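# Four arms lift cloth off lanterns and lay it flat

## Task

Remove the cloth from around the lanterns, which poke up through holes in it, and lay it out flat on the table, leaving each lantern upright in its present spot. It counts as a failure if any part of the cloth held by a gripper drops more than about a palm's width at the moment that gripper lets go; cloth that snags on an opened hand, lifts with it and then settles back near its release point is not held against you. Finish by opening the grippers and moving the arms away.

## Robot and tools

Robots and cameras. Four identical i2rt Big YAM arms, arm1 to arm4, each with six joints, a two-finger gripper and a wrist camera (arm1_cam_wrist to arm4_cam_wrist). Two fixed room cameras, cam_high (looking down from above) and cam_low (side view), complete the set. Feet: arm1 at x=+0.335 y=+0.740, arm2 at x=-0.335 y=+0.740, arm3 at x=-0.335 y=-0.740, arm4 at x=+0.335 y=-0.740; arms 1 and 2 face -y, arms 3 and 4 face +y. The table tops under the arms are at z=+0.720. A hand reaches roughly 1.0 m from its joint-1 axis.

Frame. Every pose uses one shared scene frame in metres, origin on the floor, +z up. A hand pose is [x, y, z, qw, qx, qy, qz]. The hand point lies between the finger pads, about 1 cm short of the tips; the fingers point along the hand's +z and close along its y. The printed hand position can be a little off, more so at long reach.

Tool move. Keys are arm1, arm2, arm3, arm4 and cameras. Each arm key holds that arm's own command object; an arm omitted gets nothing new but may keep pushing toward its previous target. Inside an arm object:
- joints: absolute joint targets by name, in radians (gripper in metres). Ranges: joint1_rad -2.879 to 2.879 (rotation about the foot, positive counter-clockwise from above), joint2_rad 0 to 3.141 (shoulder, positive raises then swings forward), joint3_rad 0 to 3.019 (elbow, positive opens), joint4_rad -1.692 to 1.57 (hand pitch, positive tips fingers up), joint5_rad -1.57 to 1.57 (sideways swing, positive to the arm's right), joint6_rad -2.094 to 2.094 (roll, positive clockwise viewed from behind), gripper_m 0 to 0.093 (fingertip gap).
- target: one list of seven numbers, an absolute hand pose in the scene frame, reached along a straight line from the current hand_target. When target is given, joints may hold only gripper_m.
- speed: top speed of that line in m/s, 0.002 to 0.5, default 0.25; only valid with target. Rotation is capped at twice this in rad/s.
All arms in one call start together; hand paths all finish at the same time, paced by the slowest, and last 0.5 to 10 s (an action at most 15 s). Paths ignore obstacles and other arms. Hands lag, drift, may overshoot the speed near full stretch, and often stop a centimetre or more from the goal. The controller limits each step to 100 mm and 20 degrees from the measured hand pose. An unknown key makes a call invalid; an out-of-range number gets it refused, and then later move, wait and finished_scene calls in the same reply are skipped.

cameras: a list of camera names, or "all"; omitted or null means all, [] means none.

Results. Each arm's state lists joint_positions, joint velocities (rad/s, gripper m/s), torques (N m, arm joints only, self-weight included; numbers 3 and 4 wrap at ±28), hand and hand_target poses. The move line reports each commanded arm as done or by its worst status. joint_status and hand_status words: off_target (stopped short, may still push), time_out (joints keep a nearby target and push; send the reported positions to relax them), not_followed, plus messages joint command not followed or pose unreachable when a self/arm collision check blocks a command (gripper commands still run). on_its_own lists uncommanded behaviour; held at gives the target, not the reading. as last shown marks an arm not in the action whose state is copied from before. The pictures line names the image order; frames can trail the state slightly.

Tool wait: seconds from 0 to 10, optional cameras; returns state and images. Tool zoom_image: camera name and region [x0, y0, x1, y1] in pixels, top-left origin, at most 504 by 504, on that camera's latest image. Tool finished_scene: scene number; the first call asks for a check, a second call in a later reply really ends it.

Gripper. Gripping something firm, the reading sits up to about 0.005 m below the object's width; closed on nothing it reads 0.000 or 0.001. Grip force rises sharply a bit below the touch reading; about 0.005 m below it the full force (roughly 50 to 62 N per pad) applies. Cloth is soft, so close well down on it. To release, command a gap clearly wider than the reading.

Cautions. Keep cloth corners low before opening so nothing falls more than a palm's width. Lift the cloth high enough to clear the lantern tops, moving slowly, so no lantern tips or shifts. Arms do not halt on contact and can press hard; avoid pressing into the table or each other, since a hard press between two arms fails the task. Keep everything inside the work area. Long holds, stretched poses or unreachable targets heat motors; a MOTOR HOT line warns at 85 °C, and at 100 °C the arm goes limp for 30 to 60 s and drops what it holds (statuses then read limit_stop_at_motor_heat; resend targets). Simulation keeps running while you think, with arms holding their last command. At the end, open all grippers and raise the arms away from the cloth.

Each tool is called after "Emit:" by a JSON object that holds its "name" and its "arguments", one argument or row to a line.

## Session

Emit:
{"name": "move", "arguments": {
  "cameras": ["all"]
}}

Scene clock: 0.00 s.
Joint torques (N m): no reading
Motor temperatures (°C): arm1=[28 26 30 22 24 23 24] | arm2=[23 23 28 27 23 24 24] | arm3=[25 31 27 26 24 23 27] | arm4=[26 33 29 24 22 23 26]
Heat: arm1: hottest joint3_rad 30 °C; arm2: hottest joint3_rad 28 °C; arm3: hottest joint2_rad 31 °C; arm4: hottest joint2_rad 33 °C.
Joint velocities: arm1=[-0.005 -0.015 0.012 -0.007 -0.051 -0.066 0] | arm2=[0.005 -0.015 0.007 -0.017 -0.154 -0.037 0] | arm3=[0.005 -0.015 0.027 -0.002 0.037 -0.081 0] | arm4=[0.005 -0.005 -0.027 -0.002 -0.022 -0.081 0]
arm1.joint_positions: joint1_rad=-0.149 joint2_rad=+0.286 joint3_rad=+1.689 joint4_rad=-1.240 joint5_rad=-0.049 joint6_rad=+0.507 gripper_m=+0.094
arm1.joint_status: not commanded
arm1.hand: x=+0.3487 y=+0.7642 z=+1.4578 quat_wxyz=(-0.641, -0.565, -0.306, +0.420) (m; scene frame)
arm1.hand_target: x=+0.3490 y=+0.7661 z=+1.4621 quat_wxyz=(-0.644, -0.561, -0.304, +0.422) (m; scene frame)
arm1.hand_status: not commanded
arm2.joint_positions: joint1_rad=+0.694 joint2_rad=+0.506 joint3_rad=+1.467 joint4_rad=-1.443 joint5_rad=-0.141 joint6_rad=+0.586 gripper_m=+0.094
arm2.joint_status: not commanded
arm2.hand: x=-0.2174 y=+0.6295 z=+1.3808 quat_wxyz=(-0.519, -0.548, -0.655, +0.017) (m; scene frame)
arm2.hand_target: x=-0.2194 y=+0.6319 z=+1.3907 quat_wxyz=(-0.530, -0.543, -0.651, +0.019) (m; scene frame)
arm2.hand_status: not commanded
arm3.joint_positions: joint1_rad=-0.166 joint2_rad=+0.432 joint3_rad=+1.385 joint4_rad=-1.492 joint5_rad=-0.208 joint6_rad=-0.423 gripper_m=+0.094
arm3.joint_status: not commanded
arm3.hand: x=-0.3565 y=-0.6057 z=+1.3139 quat_wxyz=(-0.389, +0.725, -0.471, -0.318) (m; scene frame)
arm3.hand_target: x=-0.3568 y=-0.6074 z=+1.3233 quat_wxyz=(-0.398, +0.721, -0.467, -0.322) (m; scene frame)
arm3.hand_status: not commanded
arm4.joint_positions: joint1_rad=+0.270 joint2_rad=+0.640 joint3_rad=+1.503 joint4_rad=-1.444 joint5_rad=-0.222 joint6_rad=-0.408 gripper_m=+0.094
arm4.joint_status: not commanded
arm4.hand: x=+0.2517 y=-0.5495 z=+1.3974 quat_wxyz=(-0.301, +0.804, -0.343, -0.381) (m; scene frame)
arm4.hand_target: x=+0.2524 y=-0.5524 z=+1.4062 quat_wxyz=(-0.309, +0.800, -0.340, -0.386) (m; scene frame)
arm4.hand_status: not commanded
pictures: arm1_cam_wrist, arm2_cam_wrist, arm3_cam_wrist, arm4_cam_wrist, cam_high, cam_low
camera_calibration:
arm1_cam_wrist: T_world_to_cam=[[-0.88511, -0.0191015, -0.46499, 1.0028], [0.422413, 0.386359, -0.819935, 0.760974], [0.195315, -0.92215, -0.333902, 1.25367], [0, 0, 0, 1]] pos_world=[0.321281, 0.88122, 1.50884]
arm2_cam_wrist: T_world_to_cam=[[-0.731915, -0.397681, -0.553308, 0.858471], [-0.276157, 0.915466, -0.292676, -0.228052], [0.622927, -0.061414, -0.779866, 1.37276], [0, 0, 0, 1]] pos_world=[-0.289781, 0.634478, 1.47882]
arm3_cam_wrist: T_world_to_cam=[[0.929253, 0.256936, 0.265466, 0.138741], [0.346443, -0.855606, -0.384597, 0.117134], [0.128318, 0.449357, -0.884089, 1.60455], [0, 0, 0, 1]] pos_world=[-0.375398, -0.656442, 1.42678]
arm4_cam_wrist: T_world_to_cam=[[0.778606, 0.584653, 0.227933, -0.194055], [0.626001, -0.69848, -0.346769, -0.0531718], [-0.0435329, 0.412683, -0.909834, 1.62972], [0, 0, 0, 1]] pos_world=[0.255324, -0.596241, 1.50857]

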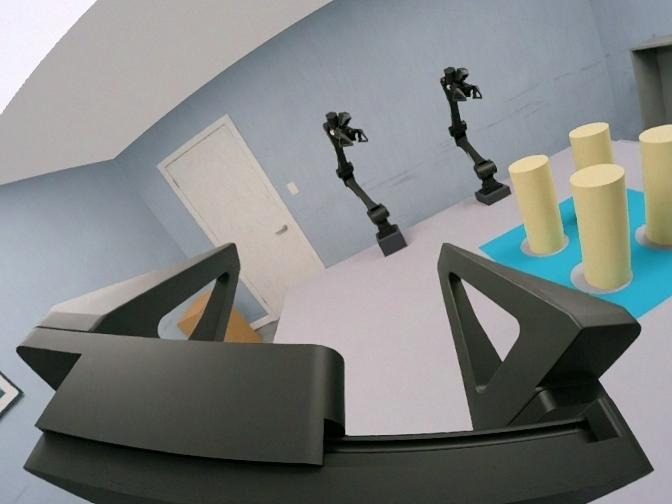

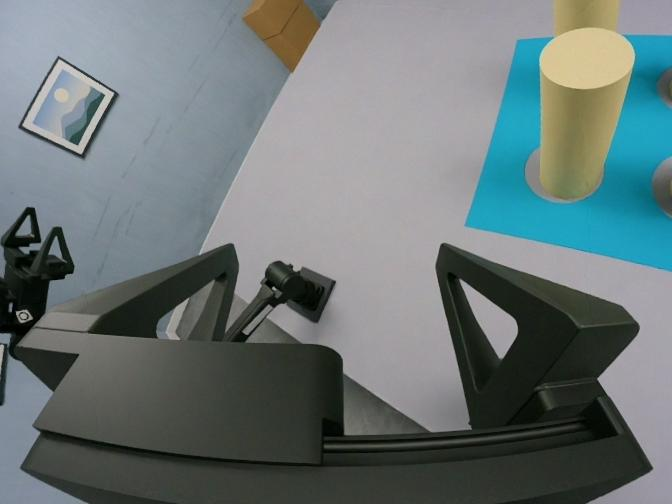

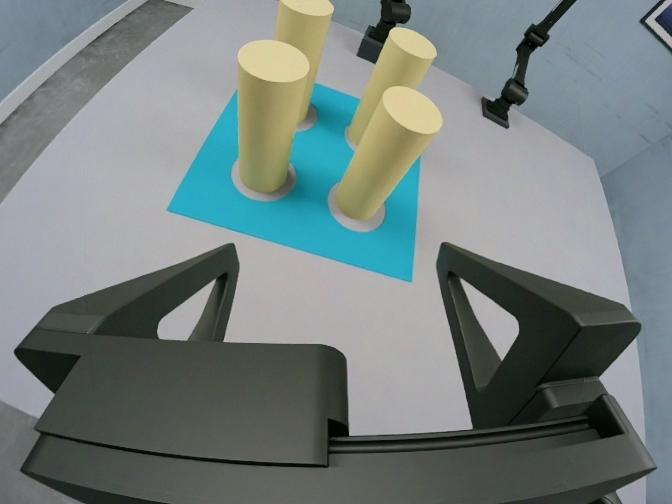

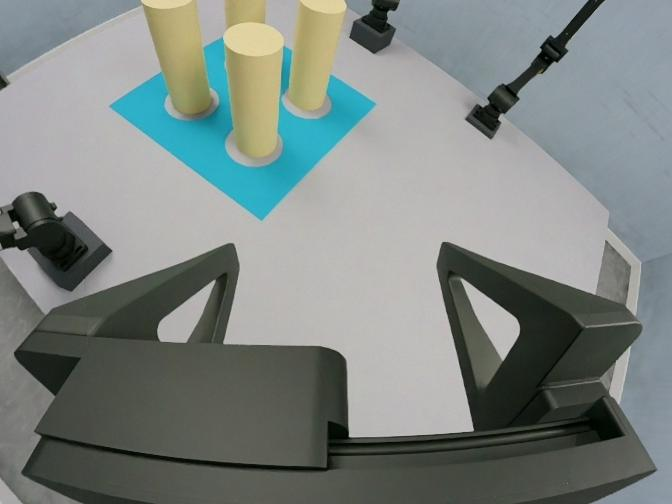

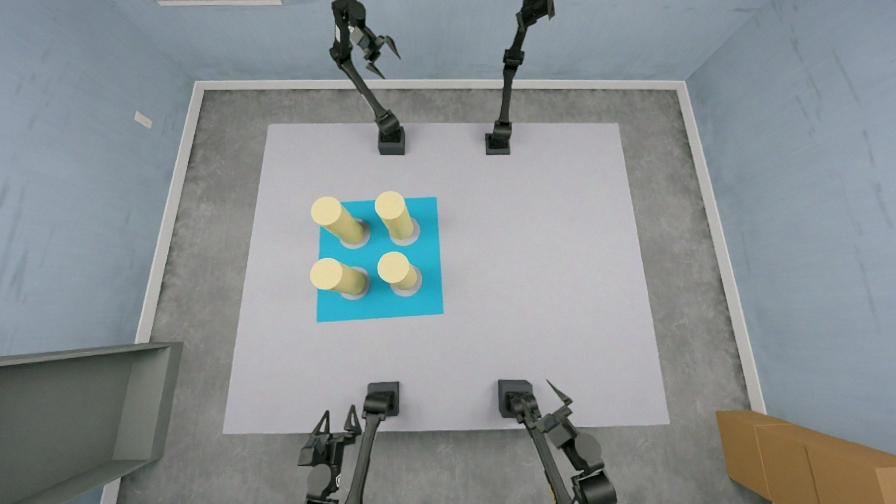

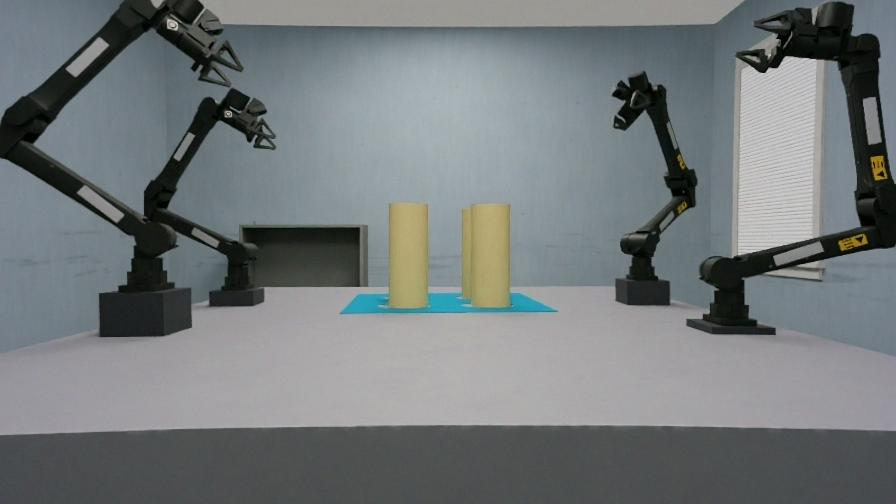

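Emit:
{"name": "zoom_image", "arguments": {
  "camera": "cam_high",
  "region": [290, 170, 470, 340]
}}

Emit:
{"name": "zoom_image", "arguments": {
  "camera": "arm3_cam_wrist",
  "region": [120, 0, 500, 300]
}}

Emit:
{"name": "zoom_image", "arguments": {
  "camera": "arm4_cam_wrist",
  "region": [80, 0, 420, 240]
}}

Emit:
{"name": "zoom_image", "arguments": {
  "camera": "arm2_cam_wrist",
  "region": [432, 0, 672, 300]
}}

Emit:
{"name": "zoom_image", "arguments": {
  "camera": "arm1_cam_wrist",
  "region": [440, 100, 672, 350]
}}

Scaled by 2.800.

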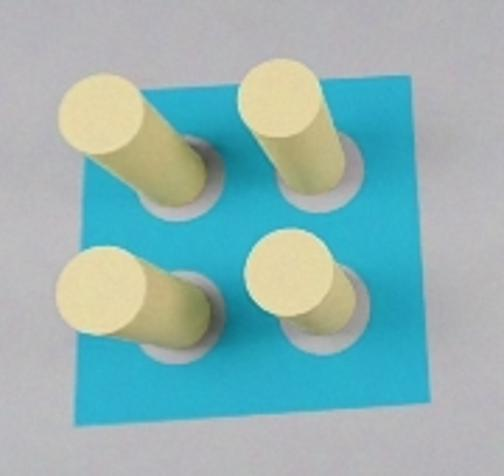

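Scaled by 1.326 from the camera's 672x504 image, which has a finer 960x720 frame.

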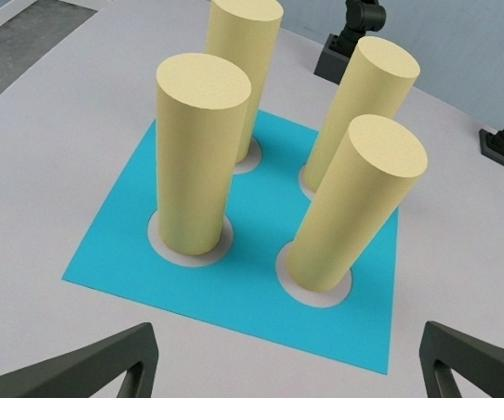

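Scaled by 1.482 from the camera's 672x504 image, which has a finer 960x720 frame.

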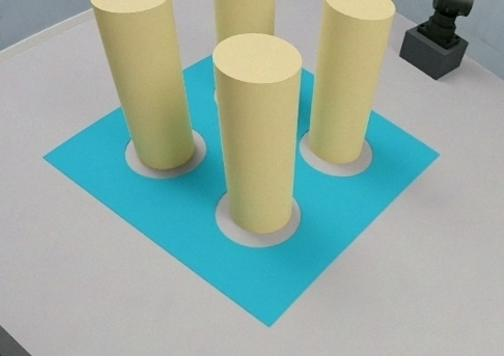

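Scaled by 1.680 from the camera's 672x504 image, which has a finer 960x720 frame.

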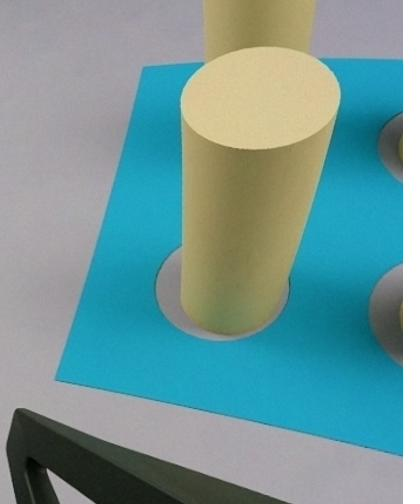

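Scaled by 2.016 from the camera's 672x504 image, which has a finer 960x720 frame.

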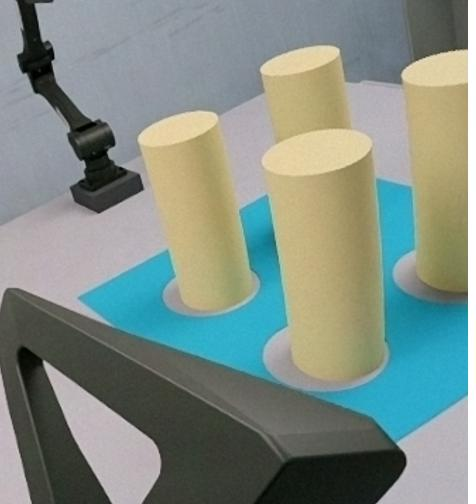

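Emit:
{"name": "move", "arguments": {
  "arm1": {"joints": {"joint1_rad": -0.8325, "joint2_rad": 1.892, "joint3_rad": 1.641, "joint4_rad": -1.3185, "joint5_rad": 0, "joint6_rad": -0.091, "gripper_m": 0.08}},
  "arm2": {"joints": {"joint1_rad": -0.742, "joint2_rad": 2.010, "joint3_rad": 1.6395, "joint4_rad": -1.199, "joint5_rad": 0, "joint6_rad": -1.599, "gripper_m": 0.08}},
  "arm3": {"joints": {"joint1_rad": 0.713, "joint2_rad": 1.843, "joint3_rad": 1.475, "joint4_rad": -1.202, "joint5_rad": 0, "joint6_rad": 1.477, "gripper_m": 0.08}},
  "arm4": {"joints": {"joint1_rad": 0.741, "joint2_rad": 2.0016, "joint3_rad": 1.552, "joint4_rad": -1.1207, "joint5_rad": 0, "joint6_rad": -0.136, "gripper_m": 0.08}},
  "cameras": ["arm1_cam_wrist", "arm2_cam_wrist", "arm3_cam_wrist", "arm4_cam_wrist", "cam_high"]
}}

Scene clock: 105.80 s.
Joint torques (N m): arm1=[-0.79 -16.97 10.67 -0.23 0.24 -0.12] | arm2=[0.56 -22.36 10.37 -0.1 -0.22 -0.18] | arm3=[-0.32 -16.62 7.5 0.24 0.2 0.16] | arm4=[0.44 -13.04 10.3 0.36 0.07 0.17]
Motor temperatures (°C): arm1=[27 27 30 22 24 23 23] | arm2=[23 23 32 27 22 24 23] | arm3=[25 30 30 26 24 23 26] | arm4=[26 32 34 24 21 23 25]
Heat: arm1: hottest joint3_rad 30 °C; arm2: hottest joint3_rad 32 °C; arm3: hottest joint2_rad 30 °C; arm4: hottest joint3_rad 34 °C.
move: arm1 done; arm2 done; arm3 done; arm4 done
Joint velocities: arm1=[-0.005 0.015 -0.017 0.007 -0.022 -0.007 0.002] | arm2=[-0.005 -0.015 0.017 0.007 0.066 -0.022 0] | arm3=[0.005 0.005 0.002 -0.002 0.022 -0.022 -0.001] | arm4=[0.015 -0.005 0.007 0.007 -0.022 -0.081 0]
arm1.joint_positions: joint1_rad=-0.836 joint2_rad=+1.902 joint3_rad=+1.626 joint4_rad=-1.311 joint5_rad=-0.003 joint6_rad=-0.079 gripper_m=+0.080
arm1.joint_status: all done
arm1.hand: x=-0.0837 y=+0.3515 z=+0.8633 quat_wxyz=(-0.004, -0.916, -0.402, -0.003) (m; scene frame)
arm1.hand_target: x=-0.0849 y=+0.3480 z=+0.8744 quat_wxyz=(-0.005, -0.912, -0.410, +0.006) (m; scene frame)
arm1.hand_status: not commanded
arm2.joint_positions: joint1_rad=-0.740 joint2_rad=+2.004 joint3_rad=+1.616 joint4_rad=-1.191 joint5_rad=+0.002 joint6_rad=-1.588 gripper_m=+0.080
arm2.joint_status: all done
arm2.hand: x=-0.7417 y=+0.3069 z=+0.8613 quat_wxyz=(+0.000, -0.359, -0.933, -0.006) (m; scene frame)
arm2.hand_target: x=-0.7471 y=+0.3029 z=+0.8656 quat_wxyz=(+0.000, -0.356, -0.935, -0.002) (m; scene frame)
arm2.hand_status: not commanded
arm3.joint_positions: joint1_rad=+0.717 joint2_rad=+1.845 joint3_rad=+1.464 joint4_rad=-1.209 joint5_rad=+0.000 joint6_rad=+1.463 gripper_m=+0.080
arm3.joint_status: all done
arm3.hand: x=-0.7050 y=-0.3473 z=+0.8643 quat_wxyz=(-0.008, +0.418, -0.908, +0.007) (m; scene frame)
arm3.hand_target: x=-0.7076 y=-0.3415 z=+0.8693 quat_wxyz=(-0.005, +0.410, -0.912, -0.003) (m; scene frame)
arm3.hand_status: not commanded
arm4.joint_positions: joint1_rad=+0.739 joint2_rad=+2.000 joint3_rad=+1.542 joint4_rad=-1.121 joint5_rad=-0.003 joint6_rad=-0.149 gripper_m=+0.080
arm4.joint_status: all done
arm4.hand: x=-0.0417 y=-0.2972 z=+0.8636 quat_wxyz=(+0.000, +0.936, -0.351, +0.000) (m; scene frame)
arm4.hand_target: x=-0.0448 y=-0.2944 z=+0.8661 quat_wxyz=(-0.003, +0.934, -0.356, -0.003) (m; scene frame)
arm4.hand_status: not commanded
pictures: arm1_cam_wrist, arm2_cam_wrist, arm3_cam_wrist, arm4_cam_wrist, cam_high
camera_calibration:
arm1_cam_wrist: T_world_to_cam=[[-0.737218, 0.675353, -0.0201858, -0.279929], [0.551616, 0.618861, 0.559223, -0.645916], [0.390166, 0.401135, -0.828771, 0.737498], [0, 0, 0, 1]] pos_world=[-0.137817, 0.292947, 0.966778]
arm2_cam_wrist: T_world_to_cam=[[-0.674942, -0.737674, -0.0170604, -0.256307], [-0.600872, 0.53606, 0.592953, -1.11673], [-0.42826, 0.41046, -0.805056, 0.371542], [0, 0, 0, 1]] pos_world=[-0.684888, 0.257062, 0.956909]
arm3_cam_wrist: T_world_to_cam=[[0.760863, -0.648729, 0.0154435, 0.298403], [-0.538284, -0.617678, 0.573344, -1.08304], [-0.362406, -0.444549, -0.819169, 0.423149], [0, 0, 0, 1]] pos_world=[-0.656677, -0.287279, 0.962979]
arm4_cam_wrist: T_world_to_cam=[[0.652113, 0.758122, -0.000147853, 0.251685], [0.611492, -0.525872, 0.591216, -0.637715], [0.448136, -0.38563, -0.806513, 0.721239], [0, 0, 0, 1]] pos_world=[-0.0973828, -0.248033, 0.958753]

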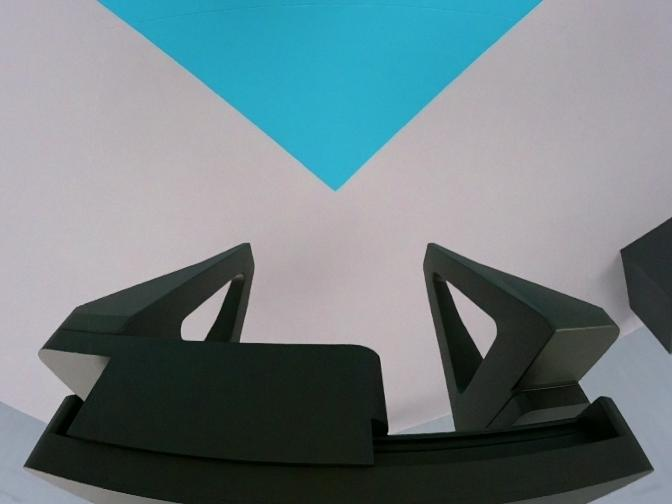

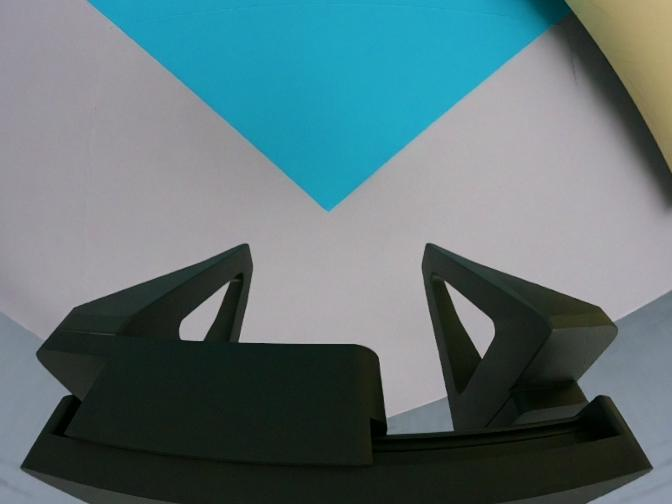

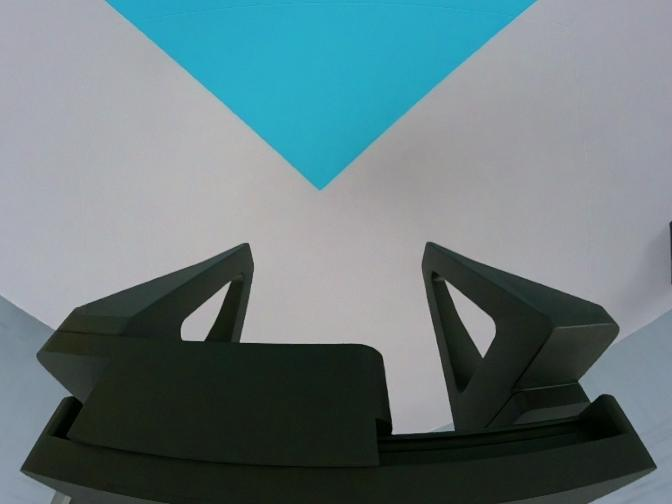

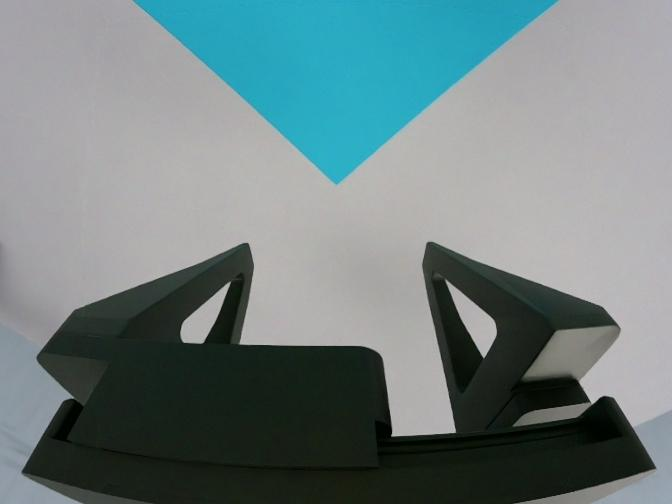

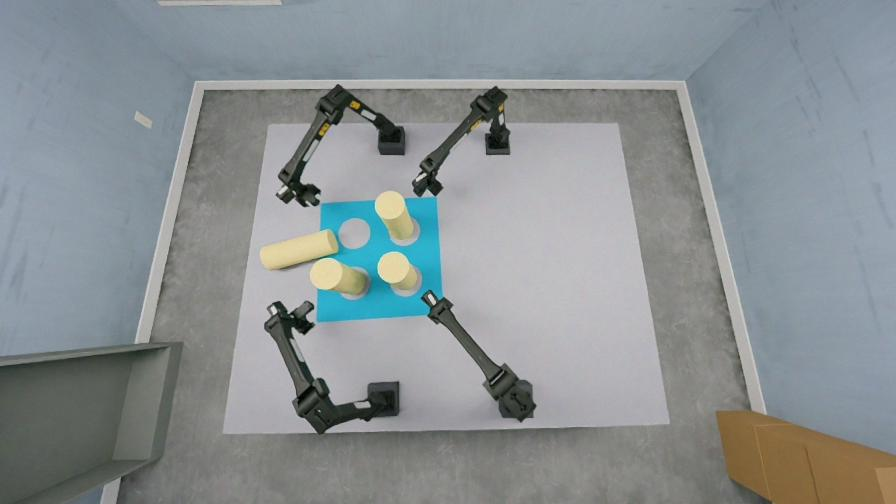

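Emit:
{"name": "move", "arguments": {
  "cameras": ["arm2_cam_wrist", "arm3_cam_wrist", "cam_high", "cam_low"]
}}

Emit:
{"name": "zoom_image", "arguments": {
  "camera": "cam_high",
  "region": [240, 170, 460, 340]
}}

Emit:
{"name": "zoom_image", "arguments": {
  "camera": "cam_low",
  "region": [300, 170, 640, 340]
}}

Scene clock: 127.17 s.
Joint torques (N m): arm1=[-0.5 -16.26 10.58 -0.38 0.28 -0.05] | arm2=[0.26 -22.42 10.35 -0.1 -0.21 -0.18] | arm3=[-0.38 -16.62 7.53 0.23 0.21 0.15] | arm4=[0.5 -13.04 10.32 0.35 0.07 0.17]
Motor temperatures (°C): arm1=[27 28 33 22 24 23 23] | arm2=[23 24 33 27 22 24 23] | arm3=[25 30 32 25 24 23 26] | arm4=[25 35 35 24 21 23 25]
Heat: arm1: hottest joint3_rad 33 °C; arm2: hottest joint3_rad 33 °C; arm3: hottest joint3_rad 32 °C; arm4: hottest joint2_rad 35 °C.
Joint velocities: arm1=[-0.005 0.005 0.002 -0.007 -0.007 0.022 0.001] | arm2=[-0.005 -0.034 -0.007 -0.007 -0.022 -0.007 0] | arm3=[-0.005 -0.005 0.007 -0.007 0.007 -0.066 0] | arm4=[0.015 -0.015 0.012 0.002 0.007 -0.066 0]
arm1.joint_positions: joint1_rad=-0.836 joint2_rad=+1.902 joint3_rad=+1.626 joint4_rad=-1.311 joint5_rad=-0.003 joint6_rad=-0.079 gripper_m=+0.080
arm1.joint_status: all done
arm1.hand: x=-0.0837 y=+0.3515 z=+0.8633 quat_wxyz=(-0.004, -0.915, -0.402, -0.003) (m; scene frame)
arm1.hand_target: x=-0.0849 y=+0.3480 z=+0.8744 quat_wxyz=(-0.005, -0.912, -0.410, +0.006) (m; scene frame)
arm1.hand_status: not commanded
arm2.joint_positions: joint1_rad=-0.740 joint2_rad=+2.004 joint3_rad=+1.616 joint4_rad=-1.191 joint5_rad=+0.002 joint6_rad=-1.589 gripper_m=+0.080
arm2.joint_status: all done
arm2.hand: x=-0.7417 y=+0.3069 z=+0.8613 quat_wxyz=(+0.000, -0.359, -0.933, -0.006) (m; scene frame)
arm2.hand_target: x=-0.7471 y=+0.3029 z=+0.8656 quat_wxyz=(+0.000, -0.356, -0.935, -0.002) (m; scene frame)
arm2.hand_status: not commanded
arm3.joint_positions: joint1_rad=+0.717 joint2_rad=+1.845 joint3_rad=+1.464 joint4_rad=-1.209 joint5_rad=+0.000 joint6_rad=+1.464 gripper_m=+0.080
arm3.joint_status: all done
arm3.hand: x=-0.7050 y=-0.3473 z=+0.8643 quat_wxyz=(-0.008, +0.417, -0.909, +0.007) (m; scene frame)
arm3.hand_target: x=-0.7076 y=-0.3415 z=+0.8693 quat_wxyz=(-0.005, +0.410, -0.912, -0.003) (m; scene frame)
arm3.hand_status: not commanded
arm4.joint_positions: joint1_rad=+0.739 joint2_rad=+2.000 joint3_rad=+1.542 joint4_rad=-1.121 joint5_rad=-0.003 joint6_rad=-0.149 gripper_m=+0.080
arm4.joint_status: all done
arm4.hand: x=-0.0417 y=-0.2972 z=+0.8636 quat_wxyz=(+0.000, +0.936, -0.351, +0.000) (m; scene frame)
arm4.hand_target: x=-0.0448 y=-0.2944 z=+0.8661 quat_wxyz=(-0.003, +0.934, -0.356, -0.003) (m; scene frame)
arm4.hand_status: not commanded
pictures: arm2_cam_wrist, arm3_cam_wrist, cam_high, cam_low
camera_calibration:
arm2_cam_wrist: T_world_to_cam=[[-0.674379, -0.738189, -0.0170633, -0.255729], [-0.601286, 0.535604, 0.592946, -1.11689], [-0.428567, 0.41013, -0.805062, 0.371421], [0, 0, 0, 1]] pos_world=[-0.684851, 0.257105, 0.95691]
arm3_cam_wrist: T_world_to_cam=[[0.760367, -0.64931, 0.0154366, 0.297858], [-0.538758, -0.617276, 0.573332, -1.08323], [-0.362742, -0.44426, -0.819177, 0.423021], [0, 0, 0, 1]] pos_world=[-0.656632, -0.287317, 0.96298]

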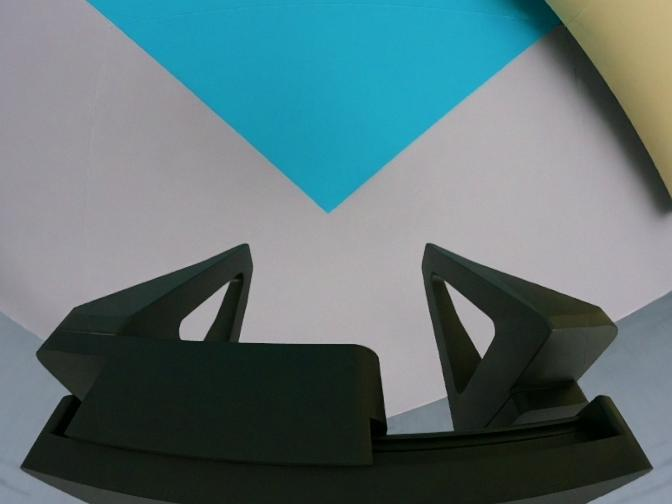

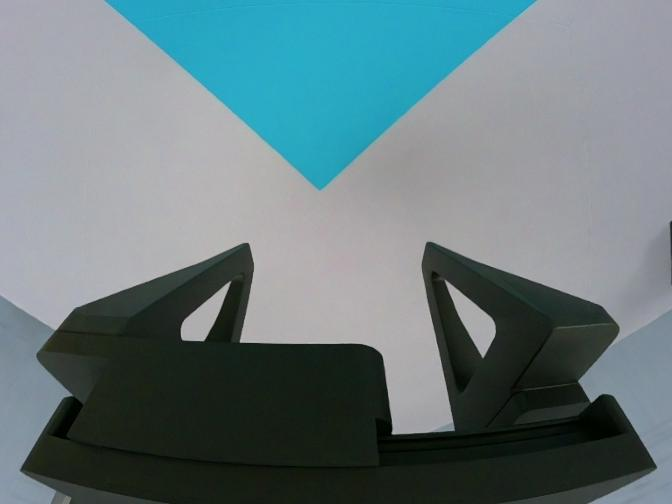

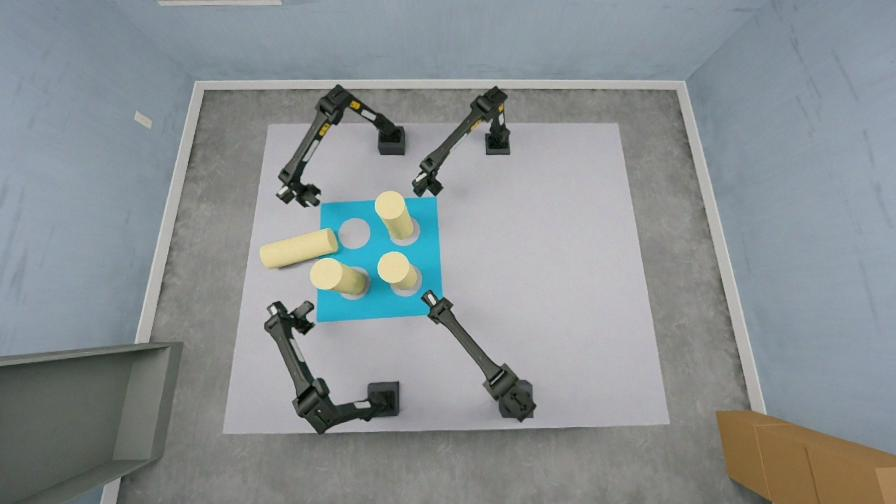

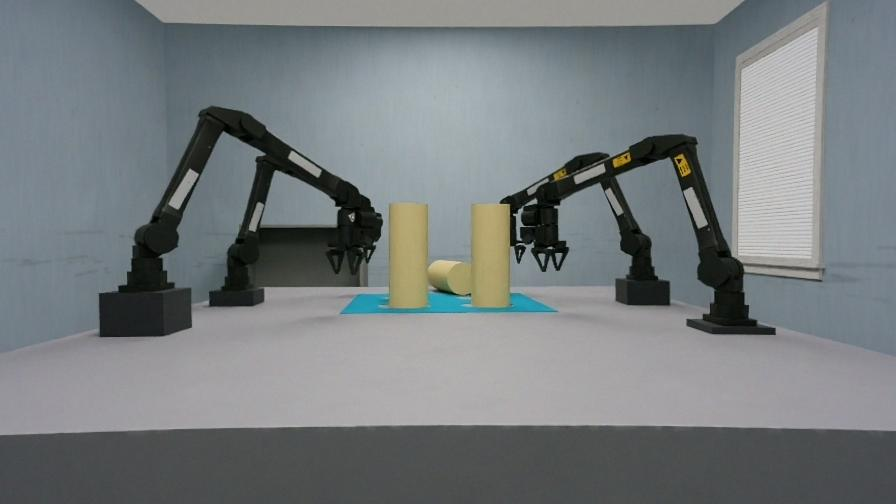

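Scaled by 2.291.

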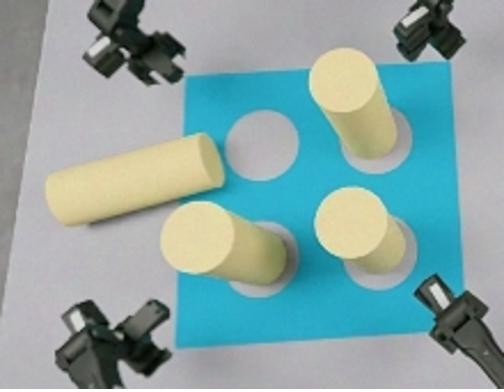

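Scaled by 1.482.

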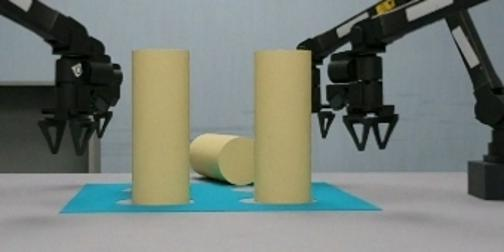

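Emit:
{"name": "move", "arguments": {
  "arm2": {"target": [-0.935, 0.165, 0.82, 0.3954, 0.5862, 0.5862, -0.3954], "speed": 0.15, "joints": {"gripper_m": 0.0}},
  "arm3": {"target": [-0.858, -0.115, 0.82, 0.3005, -0.6992, 0.4454, 0.4716], "speed": 0.15, "joints": {"gripper_m": 0.0}},
  "cameras": ["arm2_cam_wrist", "arm3_cam_wrist", "cam_high", "cam_low"]
}}

Scene clock: 309.93 s.
Joint torques (N m): arm1=[-0.38 -16.26 10.58 -0.21 0.24 -0.07] | arm2=[-0.44 -27.75 13.45 2.36 -0.48 0.02] | arm3=[-0.56 -20.37 9.87 2.33 0.12 -0.13] | arm4=[0.44 -12.98 10.3 0.35 0.07 0.17]
Motor temperatures (°C): arm1=[27 33 39 22 24 22 23] | arm2=[23 28 36 26 22 23 22] | arm3=[25 34 34 25 24 23 26] | arm4=[25 38 36 23 21 23 24]
Heat: arm1: hottest joint3_rad 39 °C; arm2: hottest joint3_rad 36 °C; arm3: hottest joint2_rad 34 °C; arm4: hottest joint2_rad 38 °C.
move: arm2 off_target; arm3 off_target
Joint velocities: arm1=[-0.015 0.005 0.007 -0.007 -0.051 -0.022 0.001] | arm2=[-0.005 0.005 0.012 -0.007 -0.037 -0.037 0] | arm3=[0.005 -0.005 -0.007 -0.012 0.066 -0.007 0] | arm4=[0.005 -0.015 -0.032 0.002 -0.022 -0.051 0]
arm1.joint_positions: joint1_rad=-0.836 joint2_rad=+1.902 joint3_rad=+1.626 joint4_rad=-1.311 joint5_rad=-0.003 joint6_rad=-0.079 gripper_m=+0.080
arm1.joint_status: not commanded
arm1.hand: x=-0.0837 y=+0.3515 z=+0.8633 quat_wxyz=(-0.004, -0.915, -0.402, -0.003) (m; scene frame)
arm1.hand_target: x=-0.0849 y=+0.3480 z=+0.8744 quat_wxyz=(-0.005, -0.912, -0.410, +0.006) (m; scene frame)
arm1.hand_status: not commanded
arm2.joint_positions: joint1_rad=-0.947 joint2_rad=+2.397 joint3_rad=+1.757 joint4_rad=-0.047 joint5_rad=-0.874 joint6_rad=-0.506 gripper_m=+0.000
arm2.joint_status: all done
arm2.hand: x=-0.9111 y=+0.1766 z=+0.7965 quat_wxyz=(-0.401, -0.600, -0.588, +0.365) (m; scene frame)
arm2.hand_target: x=-0.9339 y=+0.1701 z=+0.8200 quat_wxyz=(-0.397, -0.587, -0.586, +0.394) (m; scene frame)
arm2.hand_status: off_target (0.035 m and 3.9 deg from the pose sent, 0.243 m and 81.9 deg at the start)
arm3.joint_positions: joint1_rad=+0.726 joint2_rad=+2.209 joint3_rad=+1.444 joint4_rad=+0.295 joint5_rad=+0.286 joint6_rad=+0.140 gripper_m=+0.001
arm3.joint_status: all done
arm3.hand: x=-0.8470 y=-0.1355 z=+0.7977 quat_wxyz=(-0.289, +0.717, -0.448, -0.449) (m; scene frame)
arm3.hand_target: x=-0.8575 y=-0.1191 z=+0.8211 quat_wxyz=(-0.299, +0.702, -0.440, -0.474) (m; scene frame)
arm3.hand_status: off_target (0.032 m and 3.6 deg from the pose sent, 0.282 m and 91.8 deg at the start)
arm4.joint_positions: joint1_rad=+0.739 joint2_rad=+2.000 joint3_rad=+1.542 joint4_rad=-1.121 joint5_rad=-0.003 joint6_rad=-0.149 gripper_m=+0.080
arm4.joint_status: not commanded
arm4.hand: x=-0.0417 y=-0.2972 z=+0.8636 quat_wxyz=(+0.000, +0.936, -0.351, +0.000) (m; scene frame)
arm4.hand_target: x=-0.0448 y=-0.2944 z=+0.8661 quat_wxyz=(-0.003, +0.934, -0.356, -0.003) (m; scene frame)
arm4.hand_status: not commanded
pictures: arm2_cam_wrist, arm3_cam_wrist, cam_high, cam_low
camera_calibration:
arm2_cam_wrist: T_world_to_cam=[[-0.998052, -0.0155555, -0.0604193, -0.855237], [0.0162359, 0.870296, -0.492262, 0.25731], [0.06024, -0.492284, -0.868348, 0.955276], [0, 0, 0, 1]] pos_world=[-0.915294, 0.233027, 0.904503]
arm3_cam_wrist: T_world_to_cam=[[0.899816, 0.436084, 0.0127109, 0.811772], [0.386944, -0.784286, -0.484944, 0.614813], [-0.201507, 0.441279, -0.874453, 0.711728], [0, 0, 0, 1]] pos_world=[-0.824926, -0.185882, 0.910204]

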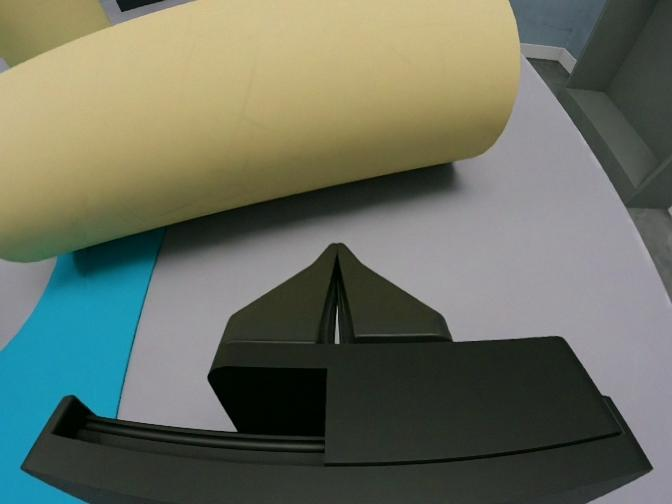

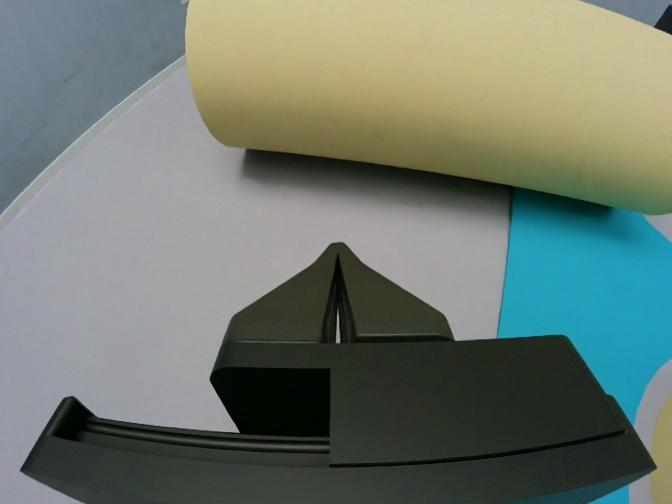

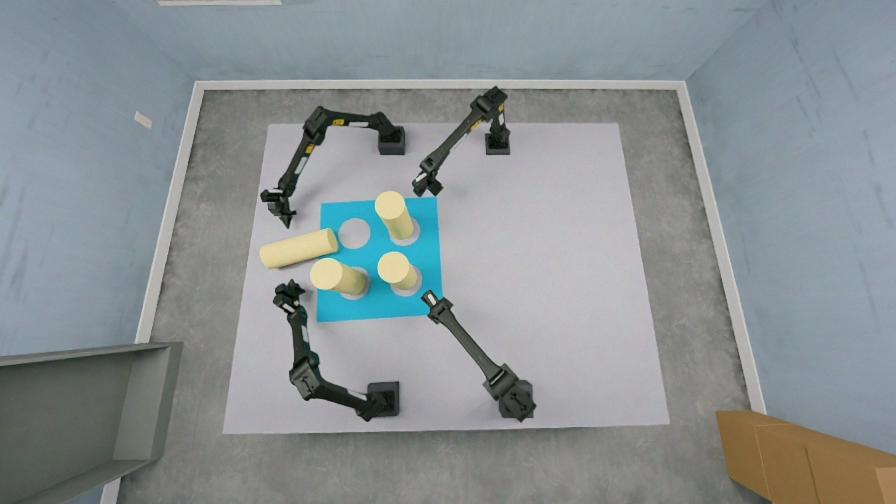

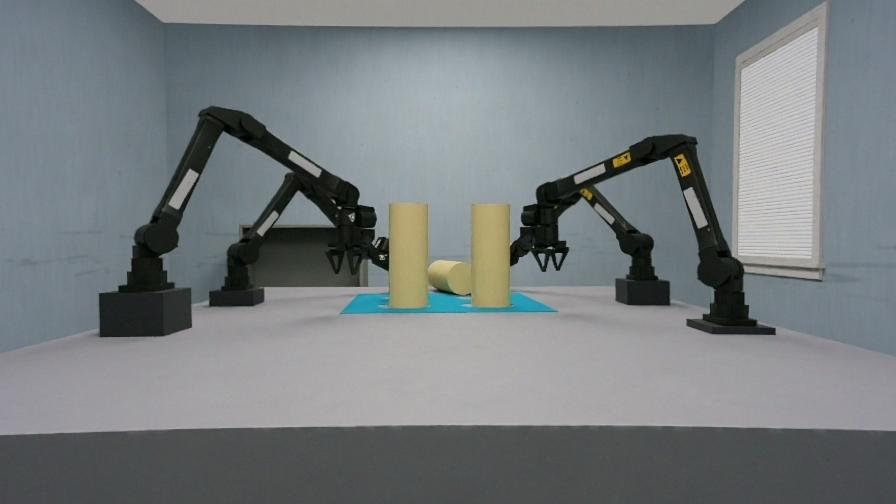

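I'll check the current state of the robots and the scene.

Emit:
{"name": "move", "arguments": {
  "cameras": ["cam_high", "cam_low", "arm2_cam_wrist", "arm3_cam_wrist"]
}}

Scene clock: 326.07 s.
Joint torques (N m): arm1=[-0.38 -16.21 10.54 -0.25 0.24 -0.08] | arm2=[-0.26 -27.52 13.42 2.28 -0.48 0.01] | arm3=[-0.5 -20.31 9.85 2.28 0.13 -0.15] | arm4=[0.5 -13.04 10.3 0.35 0.07 0.17]
Motor temperatures (°C): arm1=[27 33 39 21 24 22 23] | arm2=[23 30 38 26 22 23 22] | arm3=[25 35 34 25 24 23 26] | arm4=[25 38 36 23 21 23 24]
Heat: arm1: hottest joint3_rad 39 °C; arm2: hottest joint3_rad 38 °C; arm3: hottest joint2_rad 35 °C; arm4: hottest joint2_rad 38 °C.
Joint velocities: arm1=[-0.005 -0.005 -0.012 -0.022 -0.022 0.037 0] | arm2=[-0.005 -0.005 0.017 -0.012 -0.051 0.007 -0.001] | arm3=[-0.005 -0.015 -0.007 0.002 -0.051 -0.066 0] | arm4=[-0.005 0.005 -0.012 -0.007 -0.007 0.037 0]
arm1.joint_positions: joint1_rad=-0.836 joint2_rad=+1.902 joint3_rad=+1.626 joint4_rad=-1.311 joint5_rad=-0.003 joint6_rad=-0.079 gripper_m=+0.080
arm1.joint_status: not commanded
arm1.hand: x=-0.0837 y=+0.3515 z=+0.8633 quat_wxyz=(-0.004, -0.915, -0.402, -0.003) (m; scene frame)
arm1.hand_target: x=-0.0849 y=+0.3480 z=+0.8744 quat_wxyz=(-0.005, -0.912, -0.410, +0.006) (m; scene frame)
arm1.hand_status: not commanded
arm2.joint_positions: joint1_rad=-0.947 joint2_rad=+2.397 joint3_rad=+1.757 joint4_rad=-0.047 joint5_rad=-0.874 joint6_rad=-0.505 gripper_m=+0.000
arm2.joint_status: all done
arm2.hand: x=-0.9112 y=+0.1766 z=+0.7965 quat_wxyz=(-0.402, -0.600, -0.587, +0.365) (m; scene frame)
arm2.hand_target: x=-0.9339 y=+0.1701 z=+0.8200 quat_wxyz=(-0.397, -0.587, -0.586, +0.394) (m; scene frame)
arm2.hand_status: off_target (0.035 m and 3.9 deg from the pose sent, 0.243 m and 81.9 deg at the start)
arm3.joint_positions: joint1_rad=+0.726 joint2_rad=+2.209 joint3_rad=+1.444 joint4_rad=+0.296 joint5_rad=+0.286 joint6_rad=+0.140 gripper_m=+0.001
arm3.joint_status: all done
arm3.hand: x=-0.8470 y=-0.1355 z=+0.7978 quat_wxyz=(-0.289, +0.717, -0.448, -0.449) (m; scene frame)
arm3.hand_target: x=-0.8574 y=-0.1191 z=+0.8211 quat_wxyz=(-0.299, +0.702, -0.440, -0.474) (m; scene frame)
arm3.hand_status: off_target (0.032 m and 3.6 deg from the pose sent, 0.282 m and 91.8 deg at the start)
arm4.joint_positions: joint1_rad=+0.739 joint2_rad=+2.000 joint3_rad=+1.542 joint4_rad=-1.121 joint5_rad=-0.003 joint6_rad=-0.149 gripper_m=+0.080
arm4.joint_status: not commanded
arm4.hand: x=-0.0417 y=-0.2972 z=+0.8636 quat_wxyz=(+0.000, +0.936, -0.351, +0.000) (m; scene frame)
arm4.hand_target: x=-0.0448 y=-0.2944 z=+0.8661 quat_wxyz=(-0.003, +0.934, -0.356, -0.003) (m; scene frame)
arm4.hand_status: not commanded
pictures: arm2_cam_wrist, arm3_cam_wrist, cam_high, cam_low
camera_calibration:
arm2_cam_wrist: T_world_to_cam=[[-0.998034, -0.0152551, -0.0607981, -0.855005], [0.0166963, 0.870195, -0.492424, 0.257926], [0.0604182, -0.49247, -0.86823, 0.955414], [0, 0, 0, 1]] pos_world=[-0.915355, 0.233024, 0.904545]
arm3_cam_wrist: T_world_to_cam=[[0.899667, 0.436375, 0.0132823, 0.811242], [0.387378, -0.783881, -0.485251, 0.615555], [-0.20134, 0.44171, -0.874274, 0.711837], [0, 0, 0, 1]] pos_world=[-0.824979, -0.18591, 0.910265]

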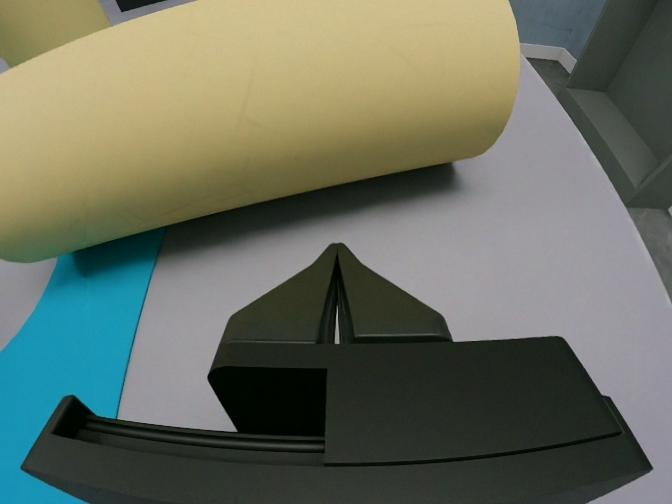

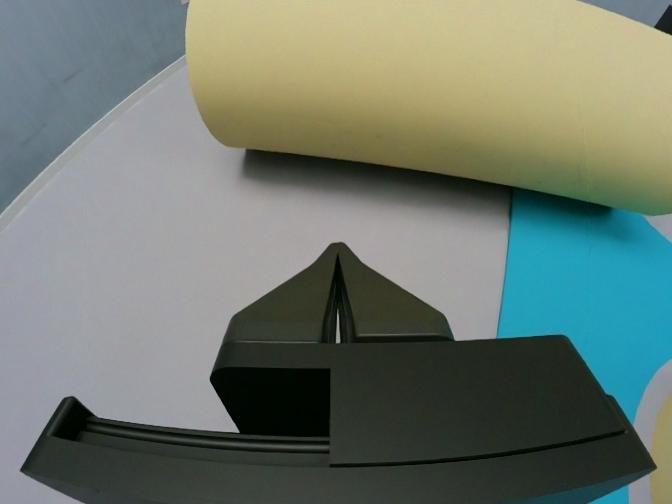

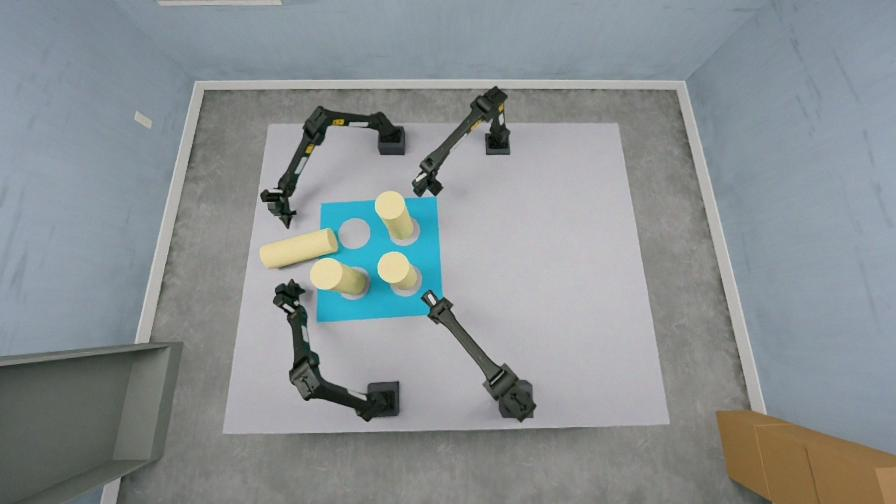

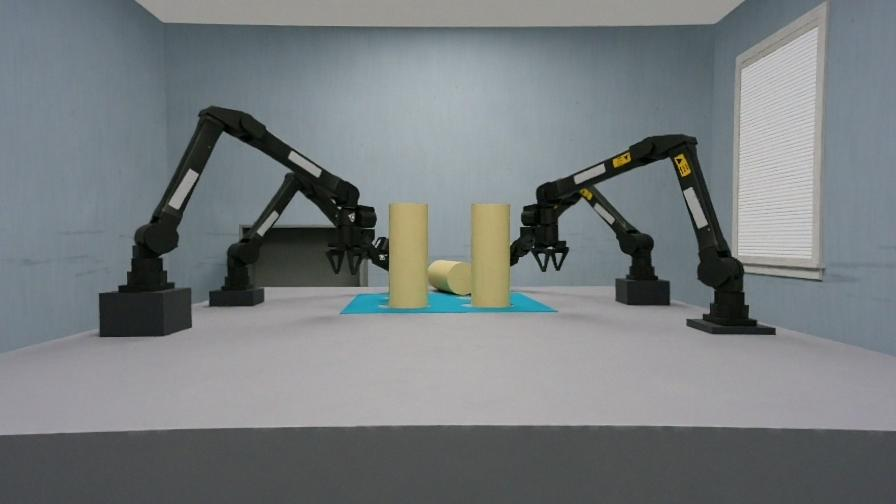

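Emit:
{"name": "zoom_image", "arguments": {
  "camera": "cam_high",
  "region": [230, 190, 410, 310]
}}

Scaled by 2.800.

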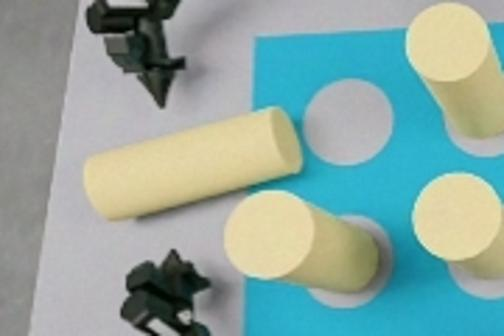

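Emit:
{"name": "zoom_image", "arguments": {
  "camera": "arm2_cam_wrist",
  "region": [0, 0, 504, 300]
}}

Emit:
{"name": "zoom_image", "arguments": {
  "camera": "arm3_cam_wrist",
  "region": [168, 0, 672, 300]
}}

Scaled by 1.000.

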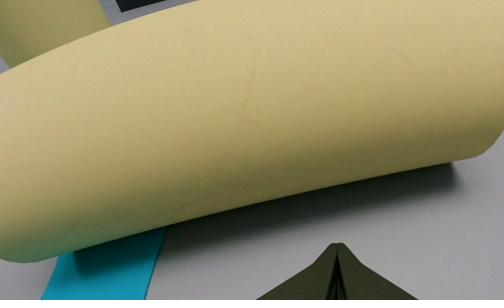

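Scaled by 1.000.

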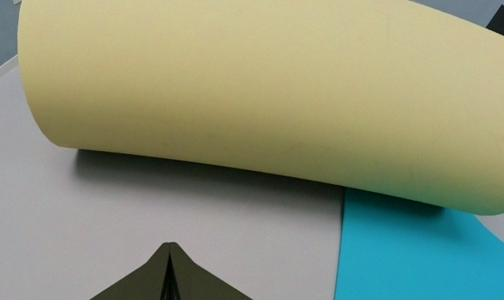

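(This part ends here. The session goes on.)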